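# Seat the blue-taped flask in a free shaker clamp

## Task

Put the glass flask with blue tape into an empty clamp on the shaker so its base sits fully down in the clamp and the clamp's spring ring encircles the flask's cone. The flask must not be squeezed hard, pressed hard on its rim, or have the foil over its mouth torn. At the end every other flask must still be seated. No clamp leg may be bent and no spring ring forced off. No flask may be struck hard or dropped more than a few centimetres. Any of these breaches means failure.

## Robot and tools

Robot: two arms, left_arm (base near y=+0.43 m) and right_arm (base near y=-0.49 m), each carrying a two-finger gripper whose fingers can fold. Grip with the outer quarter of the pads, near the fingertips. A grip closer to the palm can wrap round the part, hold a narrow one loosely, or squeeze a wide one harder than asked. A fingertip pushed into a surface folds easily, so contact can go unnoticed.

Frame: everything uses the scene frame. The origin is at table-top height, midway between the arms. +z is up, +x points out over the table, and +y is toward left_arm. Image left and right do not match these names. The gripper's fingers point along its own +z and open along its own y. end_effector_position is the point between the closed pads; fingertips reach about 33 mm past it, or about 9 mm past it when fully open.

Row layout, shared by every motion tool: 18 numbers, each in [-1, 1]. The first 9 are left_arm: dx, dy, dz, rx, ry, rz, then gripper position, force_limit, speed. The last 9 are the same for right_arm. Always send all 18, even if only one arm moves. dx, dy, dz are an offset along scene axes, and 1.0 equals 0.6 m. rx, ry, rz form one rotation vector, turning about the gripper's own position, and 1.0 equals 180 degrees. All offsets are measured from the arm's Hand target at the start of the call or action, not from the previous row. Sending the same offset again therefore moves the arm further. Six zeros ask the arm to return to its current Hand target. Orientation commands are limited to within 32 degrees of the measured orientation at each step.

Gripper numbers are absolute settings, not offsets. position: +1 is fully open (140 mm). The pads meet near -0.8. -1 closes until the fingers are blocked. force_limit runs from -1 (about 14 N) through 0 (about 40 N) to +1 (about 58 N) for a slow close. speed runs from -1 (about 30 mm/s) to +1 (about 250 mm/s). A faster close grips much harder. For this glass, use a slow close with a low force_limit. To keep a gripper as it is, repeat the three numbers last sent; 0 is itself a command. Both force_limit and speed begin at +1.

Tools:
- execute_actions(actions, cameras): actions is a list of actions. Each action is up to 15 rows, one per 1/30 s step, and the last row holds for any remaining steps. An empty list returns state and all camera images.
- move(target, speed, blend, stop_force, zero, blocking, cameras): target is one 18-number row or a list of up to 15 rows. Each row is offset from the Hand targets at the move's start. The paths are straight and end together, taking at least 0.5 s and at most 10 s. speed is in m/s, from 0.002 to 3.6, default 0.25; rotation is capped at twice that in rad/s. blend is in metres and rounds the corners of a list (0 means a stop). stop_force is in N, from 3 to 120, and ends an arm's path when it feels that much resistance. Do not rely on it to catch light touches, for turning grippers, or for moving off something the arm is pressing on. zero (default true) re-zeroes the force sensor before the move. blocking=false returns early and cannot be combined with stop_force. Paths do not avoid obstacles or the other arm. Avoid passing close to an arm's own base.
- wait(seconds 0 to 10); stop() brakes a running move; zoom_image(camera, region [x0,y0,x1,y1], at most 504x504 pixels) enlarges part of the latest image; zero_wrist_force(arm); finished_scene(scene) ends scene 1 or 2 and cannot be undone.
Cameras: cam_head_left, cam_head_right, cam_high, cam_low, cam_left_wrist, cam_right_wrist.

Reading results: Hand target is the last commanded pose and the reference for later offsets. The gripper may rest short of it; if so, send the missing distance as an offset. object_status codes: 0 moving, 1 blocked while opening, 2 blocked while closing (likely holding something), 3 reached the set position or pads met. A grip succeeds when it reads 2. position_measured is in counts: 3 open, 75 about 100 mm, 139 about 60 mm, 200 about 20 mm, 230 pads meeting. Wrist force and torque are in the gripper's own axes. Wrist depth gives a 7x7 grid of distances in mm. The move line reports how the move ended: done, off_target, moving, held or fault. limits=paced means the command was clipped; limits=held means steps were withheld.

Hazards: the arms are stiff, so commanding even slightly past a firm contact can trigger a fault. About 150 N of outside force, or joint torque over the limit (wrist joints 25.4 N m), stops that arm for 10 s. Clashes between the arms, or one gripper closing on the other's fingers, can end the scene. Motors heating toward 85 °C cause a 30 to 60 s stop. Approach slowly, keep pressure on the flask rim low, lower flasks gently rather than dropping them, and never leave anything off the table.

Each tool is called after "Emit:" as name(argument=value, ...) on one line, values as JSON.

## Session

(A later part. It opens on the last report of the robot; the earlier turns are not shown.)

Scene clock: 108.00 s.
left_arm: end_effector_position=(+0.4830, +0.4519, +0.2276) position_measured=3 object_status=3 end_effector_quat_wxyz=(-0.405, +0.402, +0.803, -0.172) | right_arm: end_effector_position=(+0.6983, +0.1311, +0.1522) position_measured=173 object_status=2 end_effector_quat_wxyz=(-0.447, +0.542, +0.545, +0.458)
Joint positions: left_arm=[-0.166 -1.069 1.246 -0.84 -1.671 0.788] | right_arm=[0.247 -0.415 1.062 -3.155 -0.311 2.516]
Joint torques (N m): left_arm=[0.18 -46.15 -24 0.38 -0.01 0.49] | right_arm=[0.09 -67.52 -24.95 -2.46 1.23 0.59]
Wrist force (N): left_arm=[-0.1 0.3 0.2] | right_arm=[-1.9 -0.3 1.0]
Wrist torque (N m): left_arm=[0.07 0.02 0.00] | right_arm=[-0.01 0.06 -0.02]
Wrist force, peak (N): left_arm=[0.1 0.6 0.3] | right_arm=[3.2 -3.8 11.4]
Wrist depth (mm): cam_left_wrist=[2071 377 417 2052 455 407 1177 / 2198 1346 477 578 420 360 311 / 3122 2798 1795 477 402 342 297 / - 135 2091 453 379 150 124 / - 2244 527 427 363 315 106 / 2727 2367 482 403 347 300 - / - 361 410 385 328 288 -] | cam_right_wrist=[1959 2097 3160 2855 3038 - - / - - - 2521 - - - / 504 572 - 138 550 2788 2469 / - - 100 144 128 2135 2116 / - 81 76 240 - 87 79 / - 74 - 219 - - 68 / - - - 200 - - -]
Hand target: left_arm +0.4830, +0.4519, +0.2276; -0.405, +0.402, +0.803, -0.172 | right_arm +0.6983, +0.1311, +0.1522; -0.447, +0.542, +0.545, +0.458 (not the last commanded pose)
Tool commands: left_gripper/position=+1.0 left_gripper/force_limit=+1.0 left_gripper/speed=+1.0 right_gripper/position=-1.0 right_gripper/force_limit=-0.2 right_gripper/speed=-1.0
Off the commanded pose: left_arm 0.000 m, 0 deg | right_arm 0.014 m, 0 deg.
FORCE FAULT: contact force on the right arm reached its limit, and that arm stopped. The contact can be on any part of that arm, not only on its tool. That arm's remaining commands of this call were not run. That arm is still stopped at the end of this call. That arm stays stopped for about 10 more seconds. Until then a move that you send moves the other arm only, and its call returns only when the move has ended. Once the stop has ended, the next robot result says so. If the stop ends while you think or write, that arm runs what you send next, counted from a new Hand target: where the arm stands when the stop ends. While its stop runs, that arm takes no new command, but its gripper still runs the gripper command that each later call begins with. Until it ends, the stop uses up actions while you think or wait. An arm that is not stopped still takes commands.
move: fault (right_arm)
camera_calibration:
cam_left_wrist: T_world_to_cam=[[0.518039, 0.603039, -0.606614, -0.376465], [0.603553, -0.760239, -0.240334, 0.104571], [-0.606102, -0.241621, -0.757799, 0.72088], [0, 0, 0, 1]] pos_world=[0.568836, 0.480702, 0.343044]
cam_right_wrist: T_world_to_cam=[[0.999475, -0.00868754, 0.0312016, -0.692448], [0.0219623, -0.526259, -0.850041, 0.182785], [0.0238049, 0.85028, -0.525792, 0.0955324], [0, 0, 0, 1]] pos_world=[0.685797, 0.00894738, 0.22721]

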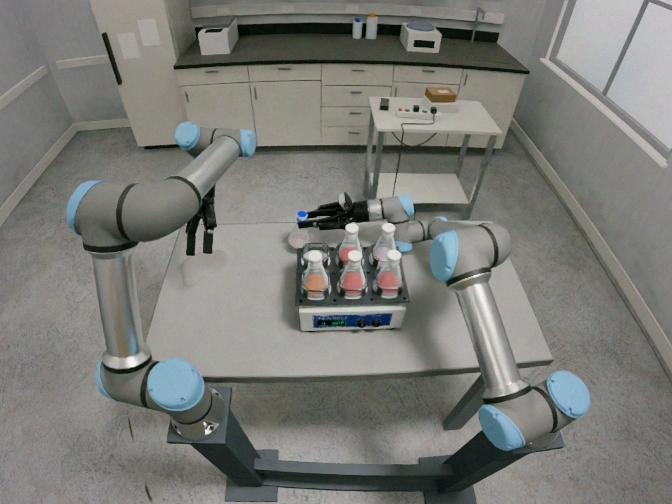

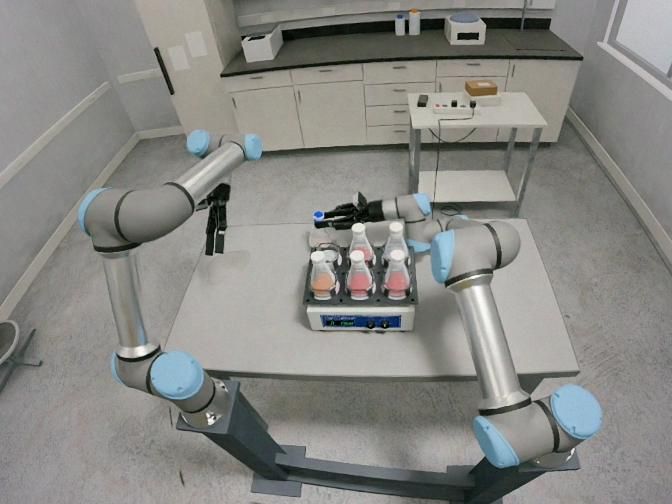

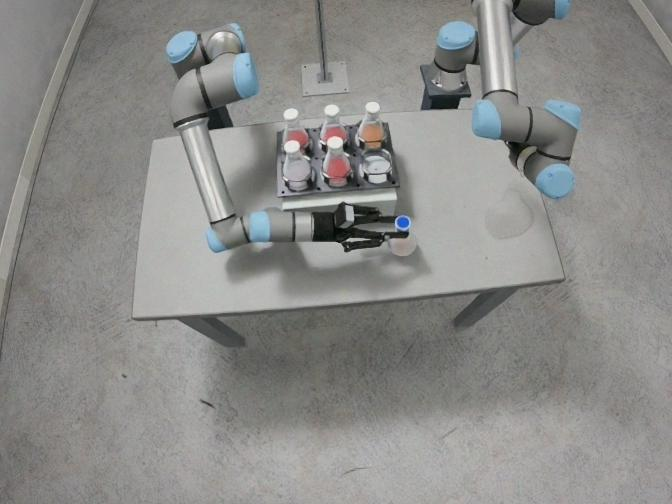

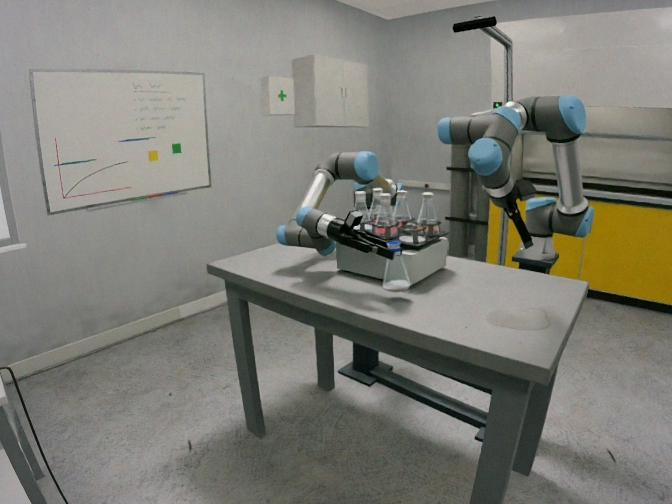

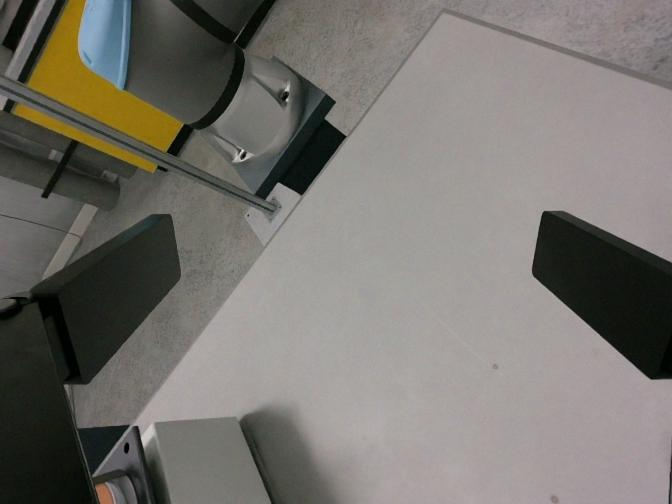

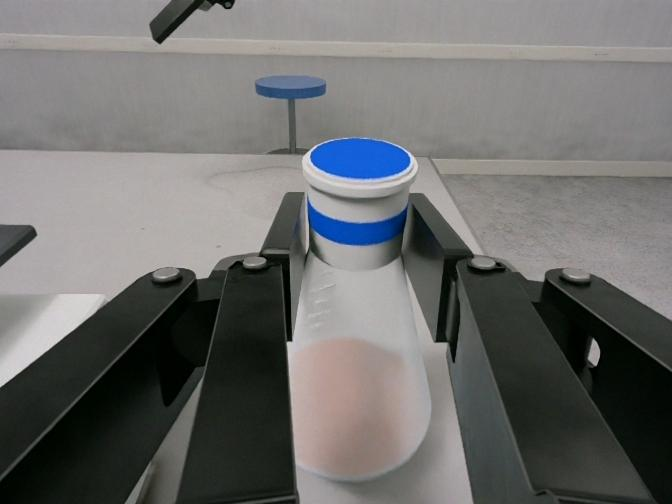

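Emit:
wait(seconds=10)

Emit:
move(target=[[0,0,0,0,0,0,1,1,1,0.06,0,0.06,0,0,0,-1,-0.2,-1],[0,0,0,0,0,0,1,1,1,0.03,-0.2,0.3,0,0,0,-1,-0.2,-1],[0,0,0,0,0,0,1,1,1,-0.1,-0.9,0.3,0,0,0,-1,-0.2,-1]], blend=[0.02,0.03,0], speed=0.2, cameras=["cam_high","cam_head_left"])

Scene clock: 147.83 s.
left_arm: end_effector_position=(+0.4830, +0.4519, +0.2276) position_measured=3 object_status=3 end_effector_quat_wxyz=(-0.405, +0.402, +0.803, -0.172) | right_arm: end_effector_position=(+0.6983, +0.1311, +0.1522) position_measured=173 object_status=2 end_effector_quat_wxyz=(-0.447, +0.542, +0.545, +0.458)
Joint positions: left_arm=[-0.166 -1.069 1.246 -0.84 -1.671 0.788] | right_arm=[0.247 -0.415 1.062 -3.155 -0.311 2.516]
Joint torques (N m): left_arm=[0 -44.31 -24.96 0.43 0.47 0.82] | right_arm=[0.58 -67.63 -21.71 -2.2 1.24 0.18]
Wrist force (N): left_arm=[0.0 0.2 0.0] | right_arm=[-1.9 -0.5 0.7]
Wrist torque (N m): left_arm=[0.05 0.01 0.00] | right_arm=[-0.06 0.02 -0.02]
Wrist force, peak (N): left_arm=[-0.3 0.5 0.4] | right_arm=[-2.2 -0.5 0.8]
Wrist depth (mm): cam_left_wrist=[2052 377 444 2091 453 1245 1152 / 2267 477 477 1683 421 361 311 / 3034 3314 2627 485 397 341 298 / - 135 2154 452 391 149 124 / - 2198 525 431 373 317 107 / 2448 2448 487 406 346 299 274 / - 358 428 383 329 288 -] | cam_right_wrist=[2323 1959 2693 - - - - / - - 2962 2495 - - - / - - 539 137 547 2855 3000 / 416 402 101 146 127 2008 2135 / - 81 76 349 - 87 79 / - 74 - 212 - - 68 / - - - 201 - - -]
Hand target: left_arm +0.4830, +0.4519, +0.2276; -0.405, +0.402, +0.803, -0.172 | right_arm +0.6983, +0.1311, +0.1522; -0.447, +0.542, +0.545, +0.458 (not the last commanded pose)
Tool commands: left_gripper/position=+1.0 left_gripper/force_limit=+1.0 left_gripper/speed=+1.0 right_gripper/position=-1.0 right_gripper/force_limit=-0.2 right_gripper/speed=-1.0
Off the commanded pose: left_arm 0.000 m, 0 deg | right_arm 0.014 m, 0 deg.
FORCE FAULT, CONTINUED: the right arm's stop, for the force fault that an earlier result reported, is over. The rest of the stop counts as 19 of the actions that you can send in this scene. During its stop the right arm's controller moved it back a little. That arm's target is now where it stood when the stop ended, not its last command. That arm accepts commands again.
wait: 10.00 s; at rest from the start

Scene clock: 151.63 s.
left_arm: end_effector_position=(+0.4830, +0.4519, +0.2276) position_measured=3 object_status=3 end_effector_quat_wxyz=(-0.405, +0.402, +0.803, -0.172) | right_arm: end_effector_position=(+0.6384, -0.4089, +0.3321) position_measured=173 object_status=2 end_effector_quat_wxyz=(-0.447, +0.542, +0.545, +0.458)
Joint positions: left_arm=[-0.166 -1.069 1.246 -0.84 -1.671 0.788] | right_arm=[-0.53 -0.944 1.085 -0.495 -0.552 0.289]
Joint torques (N m): left_arm=[-0.49 -44.61 -25.02 0.6 0.29 0.75] | right_arm=[5.06 -64.28 -16.79 -0.35 0.73 1.69]
Wrist force (N): left_arm=[0.0 0.6 0.0] | right_arm=[-1.4 -0.3 0.3]
Wrist torque (N m): left_arm=[0.12 0.00 0.00] | right_arm=[0.02 -0.11 -0.11]
Wrist force, peak (N): left_arm=[-0.1 0.7 0.0] | right_arm=[-4.2 -3.0 1.8]
Wrist depth (mm): cam_left_wrist=[1995 377 443 2112 451 408 1146 / 2176 481 476 574 427 359 322 / 2872 2992 570 484 400 343 298 / 3651 135 2071 455 381 150 124 / - 2221 528 429 362 317 106 / 2627 2267 482 403 342 300 - / - 357 408 373 328 288 -] | cam_right_wrist=[- 959 - 832 - - 3202 / 849 603 475 2236 - 3435 - / 975 579 587 137 2890 3385 3385 / 2323 459 101 144 128 2469 2604 / - 81 76 588 - 87 79 / - 74 - 213 - - 68 / - - - 199 - - -]
Hand target: left_arm +0.4830, +0.4519, +0.2276; -0.405, +0.402, +0.803, -0.172 | right_arm +0.6383, -0.4089, +0.3322; -0.447, +0.542, +0.545, +0.458
Off the commanded pose: left_arm 0.000 m, 0 deg | right_arm 0.000 m, 0 deg.
move: done
Images, in order (width x height): cam_head_left 672x504, cam_high 672x504.

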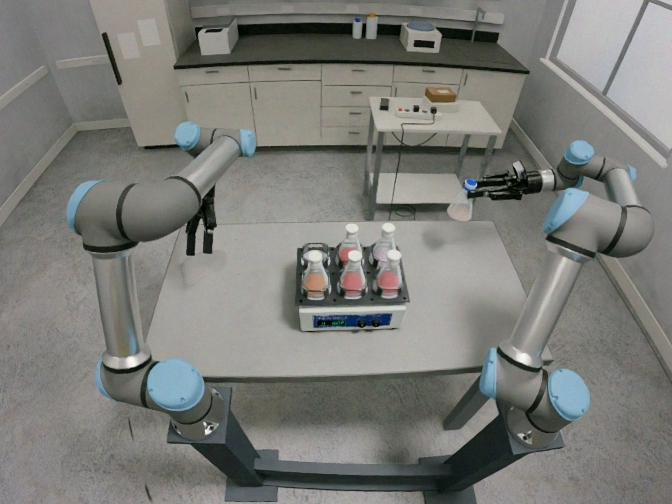

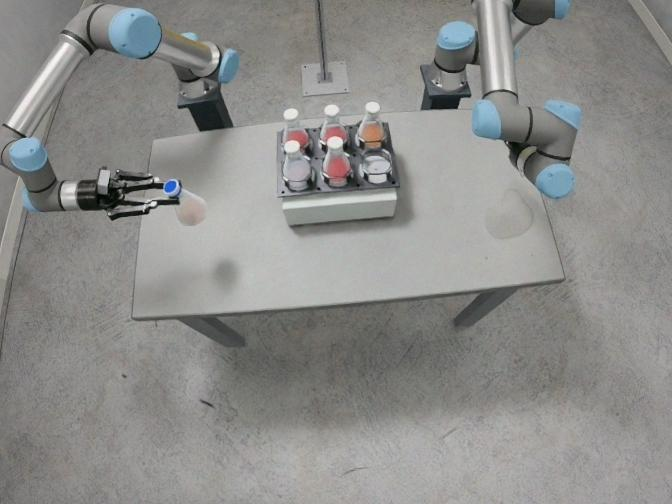

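Emit:
move(target=[[0,0,0,0,0,0,1,1,1,0.08,0.2,0.22,0,0,0.1667,-1,-0.2,-1],[0,0,0,0,0,0,1,1,1,0.13,0.65,0.22,0,0,0.333,-1,-0.2,-1],[0,0,0,0,0,0,1,1,1,-0.198,0.86,0.15,0,0,0.333,-1,-0.2,-1]], blend=[0.04,0.04,0], speed=0.18, cameras=["all"])

Emit:
zoom_image(camera="cam_head_right", region=[270, 180, 450, 340])

Emit:
zoom_image(camera="cam_high", region=[260, 90, 460, 260])

Emit:
zoom_image(camera="cam_low", region=[320, 140, 460, 260])

Scene clock: 165.73 s.
left_arm: end_effector_position=(+0.4830, +0.4519, +0.2276) position_measured=3 object_status=3 end_effector_quat_wxyz=(-0.405, +0.402, +0.803, -0.172) | right_arm: end_effector_position=(+0.5186, +0.1069, +0.4216) position_measured=173 object_status=2 end_effector_quat_wxyz=(-0.527, +0.319, +0.729, +0.299) end_effector_velocity=(+0.001, -0.001, +0.000) end_effector_angular_velocity=(-0.002, +0.002, -0.003)
Joint positions: left_arm=[-0.166 -1.069 1.246 -0.84 -1.671 0.788] | right_arm=[0.298 -0.512 0.035 -0.204 -0.437 0.529]
Joint velocities: left_arm=[within noise] | right_arm=[-0.001 0 0 -0.002 0 0.005]
Joint torques (N m): left_arm=[-0.17 -44.09 -25.59 0.49 0.53 0.97] | right_arm=[-7.83 -64.7 -16.82 -2.67 1.59 1.74]
Wrist force (N): left_arm=[-0.2 0.4 -0.1] | right_arm=[-1.5 -0.3 1.1]
Wrist torque (N m): left_arm=[0.09 0.05 0.01] | right_arm=[0.00 -0.04 -0.04]
Wrist force, peak (N): left_arm=[-0.3 0.6 -0.1] | right_arm=[-1.1 -0.8 4.2]
Wrist depth (mm): cam_left_wrist=[2112 373 441 2032 1657 1298 1128 / 2292 1330 476 579 431 355 312 / 2911 2951 1795 485 408 342 296 / - 135 2133 461 385 150 124 / - 2198 525 433 357 316 106 / 2693 2505 479 407 340 300 274 / - 360 413 385 329 287 -] | cam_right_wrist=[2043 2604 - 574 3385 - 243 / 2443 3885 681 681 - - - / 2394 2576 668 138 149 392 364 / 2061 2154 101 146 127 2576 406 / - 81 76 - - 87 80 / - 74 - 218 - - 68 / - - - 200 - - -]
Hand target: left_arm +0.4830, +0.4519, +0.2276; -0.405, +0.402, +0.803, -0.172 | right_arm +0.5195, +0.1071, +0.4222; -0.616, +0.197, +0.743, +0.174
Off the commanded pose: left_arm 0.000 m, 0 deg | right_arm 0.001 m, 23 deg.
elbow stopped short (right arm): the move would have taken joint 3 (elbow) straighter than the controller allows.
move: off_target (right_arm); limits=paced
camera_calibration:
cam_left_wrist: T_world_to_cam=[[0.518039, 0.603039, -0.606614, -0.376465], [0.603553, -0.760239, -0.240334, 0.104571], [-0.606102, -0.241621, -0.757799, 0.72088], [0, 0, 0, 1]] pos_world=[0.568836, 0.480702, 0.343044]
cam_right_wrist: T_world_to_cam=[[0.778331, 0.616866, 0.116949, -0.509763], [0.445737, -0.411714, -0.794865, 0.147736], [-0.442176, 0.670796, -0.59541, 0.552249], [0, 0, 0, 1]] pos_world=[0.575104, 0.00483386, 0.50586]

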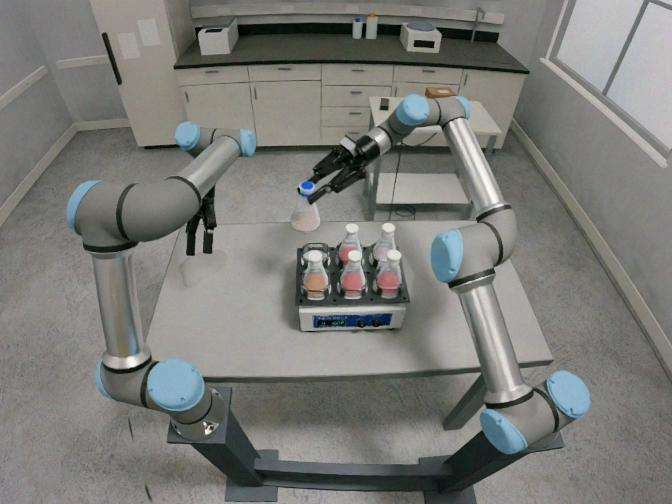

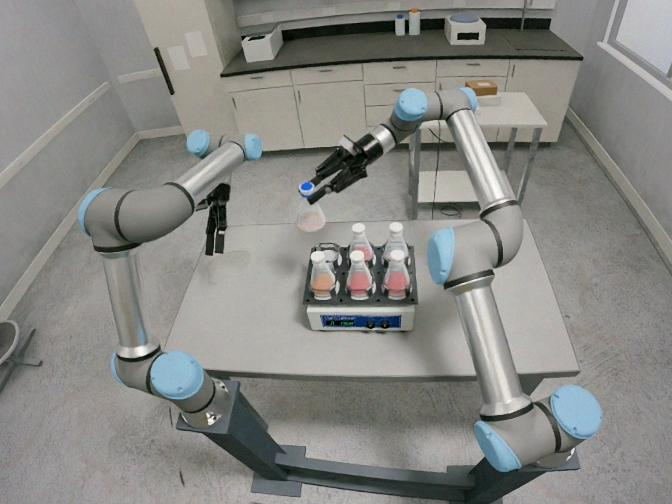

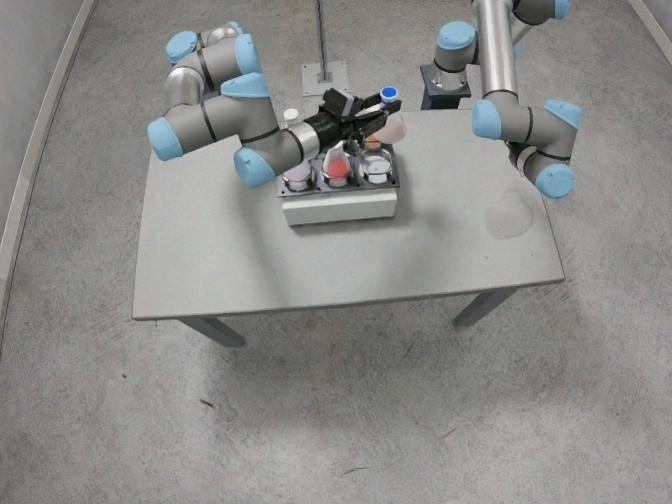

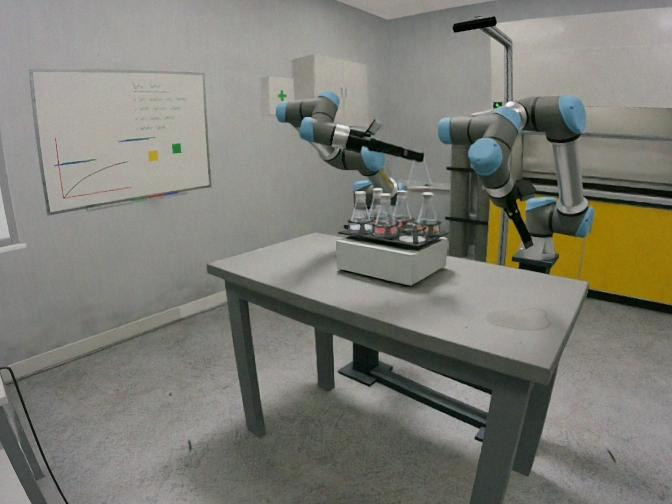

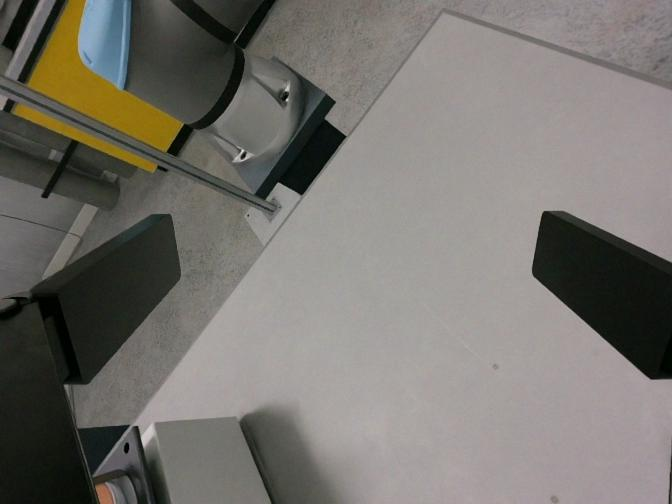

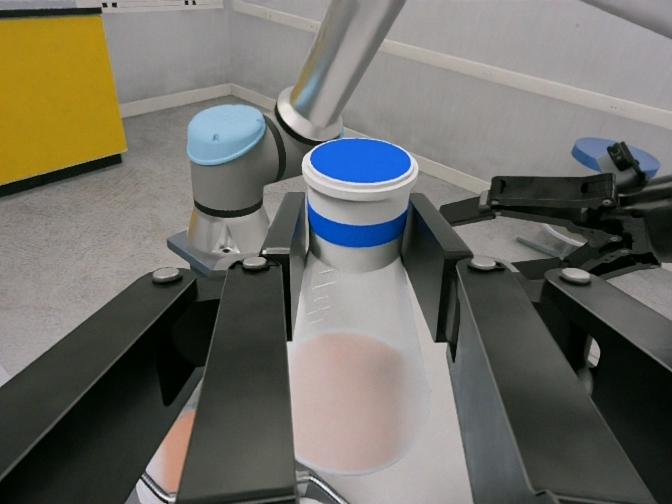

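Scaled by 2.800 from the camera's 672x504 image, which has a finer 960x720 frame.

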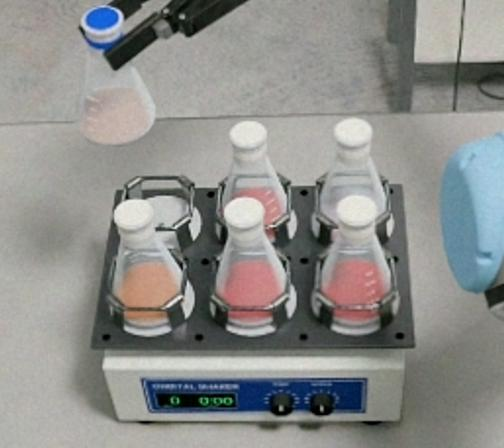

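Scaled by 2.520 from the camera's 672x504 image, which has a finer 960x720 frame.

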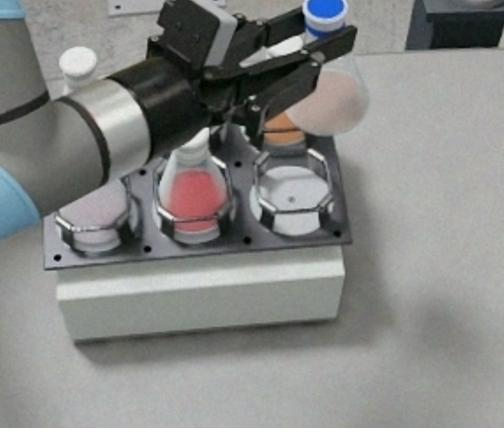

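Scaled by 3.600 from the camera's 672x504 image, which has a finer 960x720 frame.

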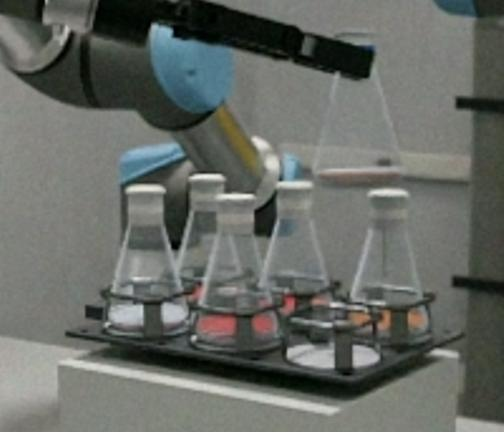

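Emit:
move(target=[[0,0,0.2,0,0,0,1,1,1,0.3,-0.2,0.05,0,0,-0.12,-1,-0.2,-1],[0,0.4,0.4,0,0,0,1,1,1,0.2,-0.76,0,0,0,-0.333,-1,-0.2,-1],[0,0.4,0.4,0,0,0,1,1,1,-0.12,-0.68,0.15,0,0,-0.6,-1,-0.2,-1]], blend=[0.03,0.03,0], speed=0.2)

Scene clock: 187.70 s.
left_arm: end_effector_position=(+0.4813, +0.6913, +0.4659) position_measured=3 object_status=3 end_effector_quat_wxyz=(-0.394, +0.426, +0.805, -0.122) | right_arm: end_effector_position=(+0.4475, -0.3009, +0.5121) position_measured=173 object_status=2 end_effector_quat_wxyz=(-0.221, +0.717, +0.277, +0.600)
Joint positions: left_arm=[0.155 -0.757 0.035 -0.024 -1.335 1.001] | right_arm=[-0.684 -2.291 2.316 -2.312 -0.243 2.287]
Joint torques (N m): left_arm=[4.75 -44.21 -25.04 1.5 -1.23 -2.38] | right_arm=[10.25 8.66 -31.64 -1.29 2.08 -1.85]
Wrist force (N): left_arm=[0.1 0.0 0.1] | right_arm=[-1.7 -0.6 0.7]
Wrist torque (N m): left_arm=[0.00 0.00 0.00] | right_arm=[-0.04 -0.03 -0.05]
Wrist force, peak (N): left_arm=[1.1 2.1 1.0] | right_arm=[-0.8 -0.5 3.9]
Wrist depth (mm): cam_left_wrist=[2071 2292 2627 2267 1906 1632 1408 / 166 2267 2595 2112 1795 1561 1346 / 159 171 571 2013 1683 1475 1290 / 162 135 621 1890 1572 149 124 / - 201 748 740 612 1372 107 / 188 2221 2112 647 576 520 - / - 2367 716 630 564 492 -] | cam_right_wrist=[- - - 2926 2788 3078 2443 / - - 3762 3078 2788 2346 2346 / - 3078 3537 137 2604 2370 2008 / 2663 2663 102 145 128 2521 1370 / - 81 76 2370 - 87 79 / - 74 - 202 - - 68 / - - - 199 - - -]
Hand target: left_arm +0.4830, +0.6919, +0.4676; -0.405, +0.402, +0.803, -0.172 | right_arm +0.4475, -0.3009, +0.5122; -0.221, +0.717, +0.277, +0.600
Off the commanded pose: left_arm 0.003 m, 6 deg | right_arm 0.000 m, 0 deg.
elbow stopped short (right arm): the move would have taken joint 3 (elbow) straighter than the controller allows.
elbow stopped short (left arm): the move would have taken joint 3 (elbow) straighter than the controller allows.
move: off_target (left_arm)

Emit:
move(target=[[0,0,0,0,0,0,1,1,1,-0.25,0.3,0,0,0,-0.06,-1,-0.2,-1],[0,0,0,0,0,0,1,1,1,-0.2,0.7,-0.05,0,0,-0.122,-1,-0.2,-1]], blend=[0.04,0], speed=0.2, cameras=["cam_head_left","cam_high","cam_low"])

Scene clock: 195.43 s.
left_arm: end_effector_position=(+0.4813, +0.6913, +0.4659) position_measured=3 object_status=3 end_effector_quat_wxyz=(-0.394, +0.426, +0.805, -0.122) | right_arm: end_effector_position=(+0.3274, +0.1191, +0.4822) position_measured=173 object_status=2 end_effector_quat_wxyz=(-0.103, +0.756, +0.135, +0.632)
Joint positions: left_arm=[0.155 -0.757 0.035 -0.024 -1.335 1.001] | right_arm=[1.21 -1.321 1.748 -3.291 -2.419 3.337]
Joint torques (N m): left_arm=[4.84 -42.73 -25.46 1.55 -1.25 -2.3] | right_arm=[-12.94 -29.76 -31.55 -3.87 -0.89 -1.66]
Wrist force (N): left_arm=[0.1 0.1 0.1] | right_arm=[-1.6 -0.7 0.4]
Wrist torque (N m): left_arm=[0.02 0.00 0.00] | right_arm=[-0.07 -0.03 -0.06]
Wrist force, peak (N): left_arm=[0.2 0.6 0.4] | right_arm=[-2.3 -3.3 2.0]
Wrist depth (mm): cam_left_wrist=[2112 2367 2595 2292 1857 1608 1408 / 166 2267 2798 2176 1873 1528 1363 / 159 171 561 1941 1644 1465 1330 / 161 135 624 1841 1528 149 124 / - 200 738 711 607 1338 106 / 188 2154 1976 655 582 524 - / - 2316 718 634 539 483 -] | cam_right_wrist=[- - 2693 2788 2788 2633 2495 / - - 2962 2521 2495 2236 2174 / 2604 3338 3202 138 2443 2394 1623 / 2633 2693 101 145 128 2469 2370 / - 81 76 2215 - 87 80 / - 74 - 218 - - 68 / - - - 199 - - -]
Hand target: left_arm +0.4830, +0.6919, +0.4676; -0.405, +0.402, +0.803, -0.172 | right_arm +0.3275, +0.1191, +0.4822; -0.103, +0.756, +0.135, +0.632
Off the commanded pose: left_arm 0.003 m, 6 deg | right_arm 0.000 m, 0 deg.
elbow stopped short (left arm): the move would have taken joint 3 (elbow) straighter than the controller allows.
move: off_target (left_arm)
Images, in order (width x height): cam_head_left 672x504, cam_high 672x504, cam_low 672x504.

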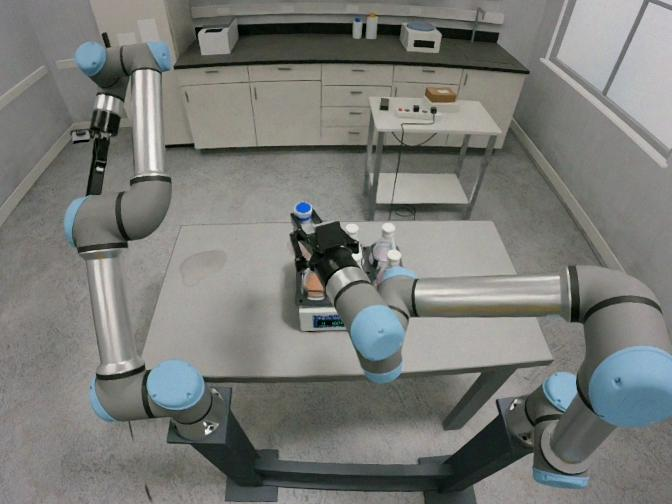

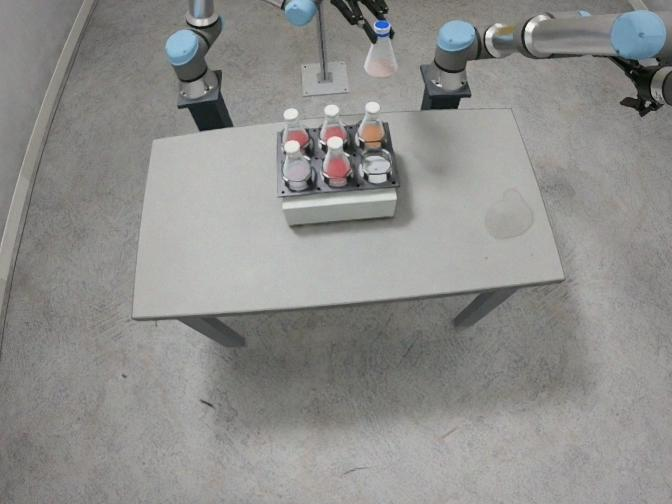

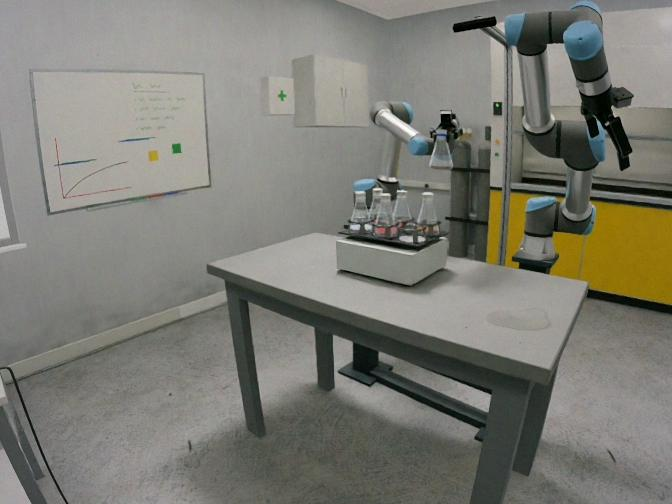

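Emit:
move(target=[[0,0,0,0,0,0,1,1,1,-0.03,0.3375,0,0,0,0,-1,-0.2,-1],[0,0,0,0,0,0,1,1,1,0.116,0.3375,-0.1,0,0,0,-1,-0.2,-1],[0,0,0,0,0,0,1,1,1,0.116,0.3375,-0.55,0,0,0,-1,-0.2,-1]], blend=[0.03,0.03,0], speed=0.2, cameras=["cam_head_left","cam_high","cam_right_wrist"])

Scene clock: 204.10 s.
left_arm: end_effector_position=(+0.4813, +0.6913, +0.4659) position_measured=3 object_status=3 end_effector_quat_wxyz=(-0.394, +0.426, +0.805, -0.122) | right_arm: end_effector_position=(+0.3971, +0.3216, +0.1523) position_measured=173 object_status=2 end_effector_quat_wxyz=(-0.103, +0.756, +0.135, +0.632)
Joint positions: left_arm=[0.155 -0.757 0.035 -0.024 -1.335 1.001] | right_arm=[1.22 -0.439 1.167 -3.589 -2.429 3.341]
Joint torques (N m): left_arm=[5.21 -42.43 -24.98 1.6 -1.5 -2.19] | right_arm=[8.08 -64.92 -12.47 -1.97 -1.89 -0.26]
Wrist force (N): left_arm=[-0.1 0.4 0.2] | right_arm=[-2.0 -0.7 0.8]
Wrist torque (N m): left_arm=[0.07 0.03 0.00] | right_arm=[-0.08 0.06 -0.03]
Wrist force, peak (N): left_arm=[0.3 0.5 0.5] | right_arm=[-5.2 -0.9 1.3]
Wrist depth (mm): cam_left_wrist=[2052 2244 2564 2292 1941 1572 1436 / 166 2267 2627 2133 1825 1528 1338 / 159 170 564 1995 1696 1486 1313 / 162 135 619 1890 1596 149 124 / - 200 751 697 607 1363 107 / 188 567 1976 680 579 518 - / - 615 547 - 551 487 -] | cam_right_wrist=[2061 - 2469 2469 2301 2257 2443 / 2756 3118 2788 2576 2257 2116 2061 / 2548 3202 581 138 554 2215 2135 / 2008 414 101 146 120 98 - / - 80 76 339 - 87 79 / - 74 - 219 - - 68 / - - - 200 - - -]
Hand target: left_arm +0.4830, +0.6919, +0.4676; -0.405, +0.402, +0.803, -0.172 | right_arm +0.3971, +0.3216, +0.1522; -0.103, +0.756, +0.135, +0.632
Off the commanded pose: left_arm 0.003 m, 6 deg | right_arm 0.000 m, 0 deg.
elbow stopped short (left arm): the move would have taken joint 3 (elbow) straighter than the controller allows.
move: off_target (left_arm)
camera_calibration:
cam_right_wrist: T_world_to_cam=[[0.33339, -0.942274, 0.0311476, 0.175069], [-0.487021, -0.200416, -0.850085, 0.387108], [0.807255, 0.268241, -0.525724, -0.183197], [0, 0, 0, 1]] pos_world=[0.27805, 0.291686, 0.22731]
Images, in order (width x height): cam_head_left 672x504, cam_high 672x504, cam_right_wrist 672x504.

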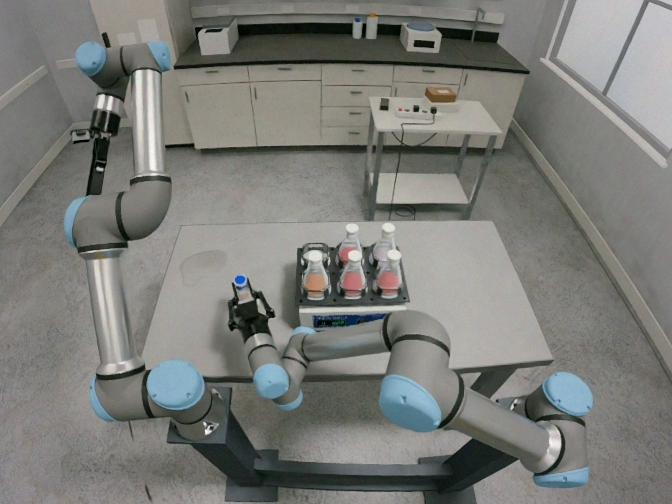

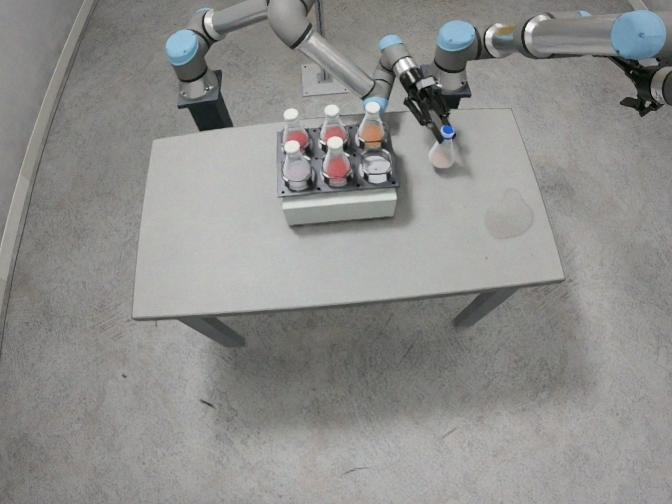

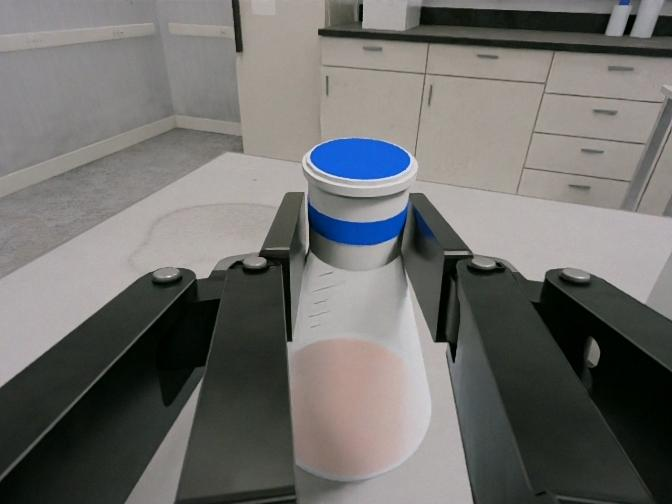

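Emit:
move(target=[0,0,0,0,0,0,1,1,1,0,0,-0.068,0,0,0,-1,-0.2,-1], speed=0.03, stop_force=5, cameras=["cam_head_left","cam_right_wrist"])

Scene clock: 208.97 s.
left_arm: end_effector_position=(+0.4813, +0.6913, +0.4659) position_measured=3 object_status=3 end_effector_quat_wxyz=(-0.394, +0.426, +0.805, -0.122) | right_arm: end_effector_position=(+0.3971, +0.3216, +0.1195) position_measured=173 object_status=2 end_effector_quat_wxyz=(-0.103, +0.757, +0.135, +0.632)
Joint positions: left_arm=[0.155 -0.757 0.035 -0.024 -1.335 1.001] | right_arm=[1.22 -0.382 1.147 -3.626 -2.429 3.341]
Joint torques (N m): left_arm=[4.78 -43.52 -24.37 1.63 -1.44 -2.07] | right_arm=[-8.68 -72.55 -10.55 -3.44 0.73 0.85]
Wrist force (N): left_arm=[0.2 0.3 0.1] | right_arm=[1.0 -0.7 1.0]
Wrist torque (N m): left_arm=[0.06 -0.02 0.00] | right_arm=[-0.12 0.08 -0.03]
Wrist force, peak (N): left_arm=[0.0 0.5 0.5] | right_arm=[14.6 -0.4 1.6]
Wrist depth (mm): cam_left_wrist=[2071 2292 2595 2292 1857 1657 1381 / 166 2292 2627 2154 1795 1550 1322 / 159 171 568 2032 1710 1486 1313 / 162 135 621 1873 1539 149 124 / - 201 748 695 612 1363 106 / 188 602 751 614 574 512 - / - 651 576 610 551 491 -] | cam_right_wrist=[2604 4017 2394 2418 2279 2079 2008 / 2855 3038 2855 2469 2116 2079 1927 / 2443 455 490 138 470 482 2194 / 337 376 101 146 128 377 400 / - 81 76 287 119 87 79 / - 74 - 225 - - 68 / - - - 195 - - -]
Hand target: left_arm +0.4830, +0.6919, +0.4676; -0.405, +0.402, +0.803, -0.172 | right_arm +0.3971, +0.3216, +0.1195; -0.103, +0.757, +0.135, +0.632 (not the last commanded pose)
Off the commanded pose: left_arm 0.003 m, 6 deg | right_arm 0.008 m, 0 deg.
elbow stopped short (left arm): the move would have taken joint 3 (elbow) straighter than the controller allows.
move: contact (right_arm), off_target (left_arm)
camera_calibration:
cam_right_wrist: T_world_to_cam=[[0.333271, -0.942311, 0.0312986, 0.176106], [-0.487101, -0.200508, -0.850017, 0.359261], [0.807256, 0.26804, -0.525825, -0.200363], [0, 0, 0, 1]] pos_world=[0.27805, 0.291687, 0.19451]
Images, in order (width x height): cam_head_left 672x504, cam_right_wrist 672x504.

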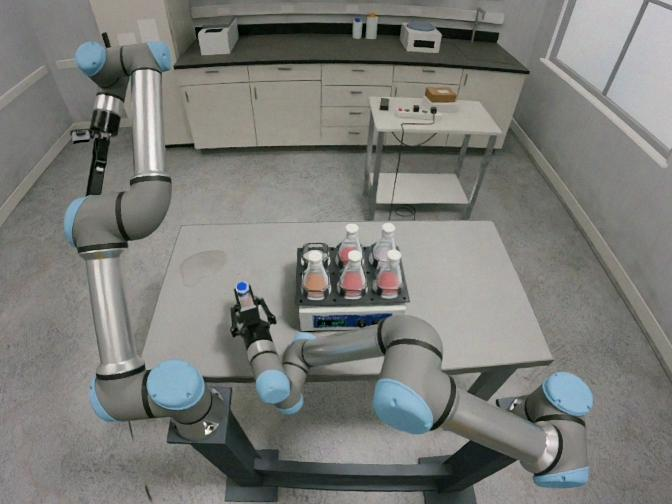

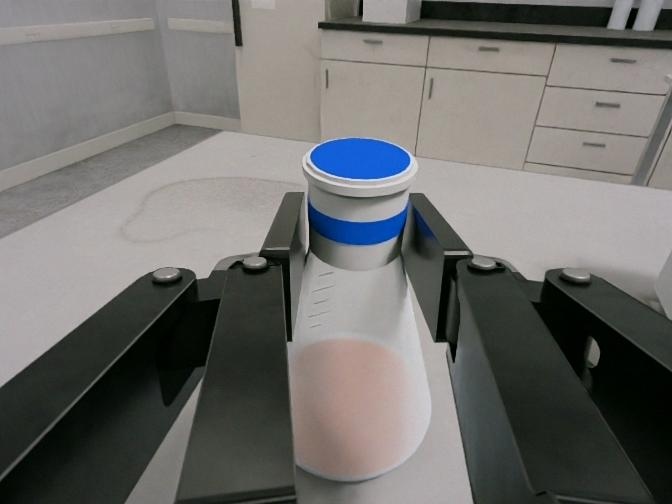

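Emit:
move(target=[[0,0,0,0,0,0,1,1,1,0,0,-0.002,0,0,0,-1,-0.2,-1],[0,0,0,0,0,0,1,1,1,0,0,-0.002,0,0,0,0.2,-0.5,-1]], speed=0.03, cameras=["cam_right_wrist","cam_head_left"])

Scene clock: 213.63 s.
left_arm: end_effector_position=(+0.4813, +0.6913, +0.4659) position_measured=3 object_status=3 end_effector_quat_wxyz=(-0.394, +0.426, +0.805, -0.122) | right_arm: end_effector_position=(+0.3971, +0.3216, +0.1183) position_measured=104 object_status=0 end_effector_quat_wxyz=(-0.103, +0.757, +0.135, +0.632)
Joint positions: left_arm=[0.155 -0.757 0.035 -0.024 -1.335 1.001] | right_arm=[1.22 -0.379 1.146 -3.627 -2.429 3.341]
Joint torques (N m): left_arm=[5.09 -43.73 -24.25 1.42 -1.3 -2.14] | right_arm=[-8.24 -75.76 -12.7 -3.85 -1.5 0.79]
Wrist force (N): left_arm=[0.0 0.3 0.2] | right_arm=[-0.4 -0.9 0.6]
Wrist torque (N m): left_arm=[0.05 0.01 0.00] | right_arm=[-0.12 0.03 -0.03]
Wrist force, peak (N): left_arm=[0.2 0.4 0.5] | right_arm=[16.7 -0.2 1.2]
Wrist depth (mm): cam_left_wrist=[2071 2267 2595 2244 1923 1657 1390 / 166 2367 2595 2198 1795 1550 1363 / 159 171 568 2052 1670 1446 1290 / 162 135 623 1906 1572 149 124 / - 201 735 753 - 1338 107 / 189 593 740 619 581 524 - / - 665 578 615 582 488 -] | cam_right_wrist=[- - 2663 2236 2194 2025 1991 / - - 2821 2418 2346 2116 2043 / 2663 481 521 147 470 504 1612 / 368 109 134 326 343 127 396 / - 75 272 286 286 110 88 / - - 233 220 229 - 62 / - - 199 195 200 - -]
Hand target: left_arm +0.4830, +0.6919, +0.4676; -0.405, +0.402, +0.803, -0.172 | right_arm +0.3971, +0.3216, +0.1183; -0.103, +0.757, +0.135, +0.632
Off the commanded pose: left_arm 0.003 m, 6 deg | right_arm 0.000 m, 0 deg.
elbow stopped short (left arm): the move would have taken joint 3 (elbow) straighter than the controller allows.
move: off_target (left_arm)
camera_calibration:
cam_right_wrist: T_world_to_cam=[[0.333302, -0.942305, 0.031169, 0.176154], [-0.487117, -0.200415, -0.85003, 0.358306], [0.807234, 0.268134, -0.525811, -0.200965], [0, 0, 0, 1]] pos_world=[0.27805, 0.291686, 0.193411]
Images, in order (width x height): cam_head_left 672x504, cam_right_wrist 672x504.

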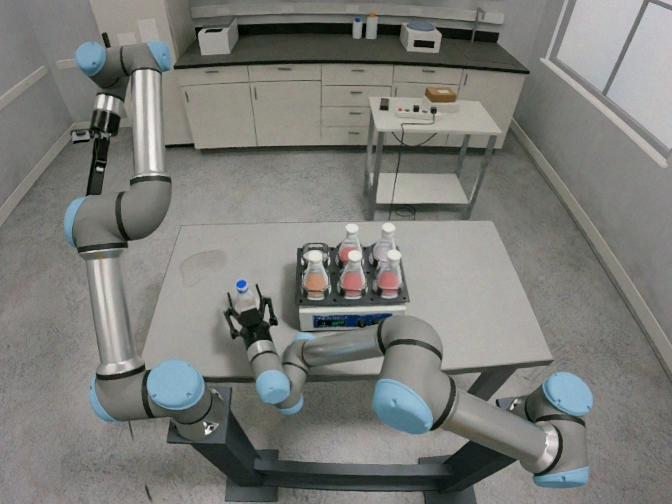

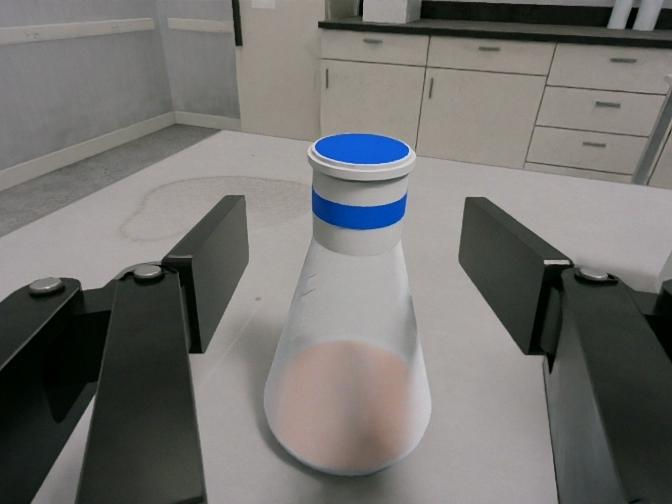

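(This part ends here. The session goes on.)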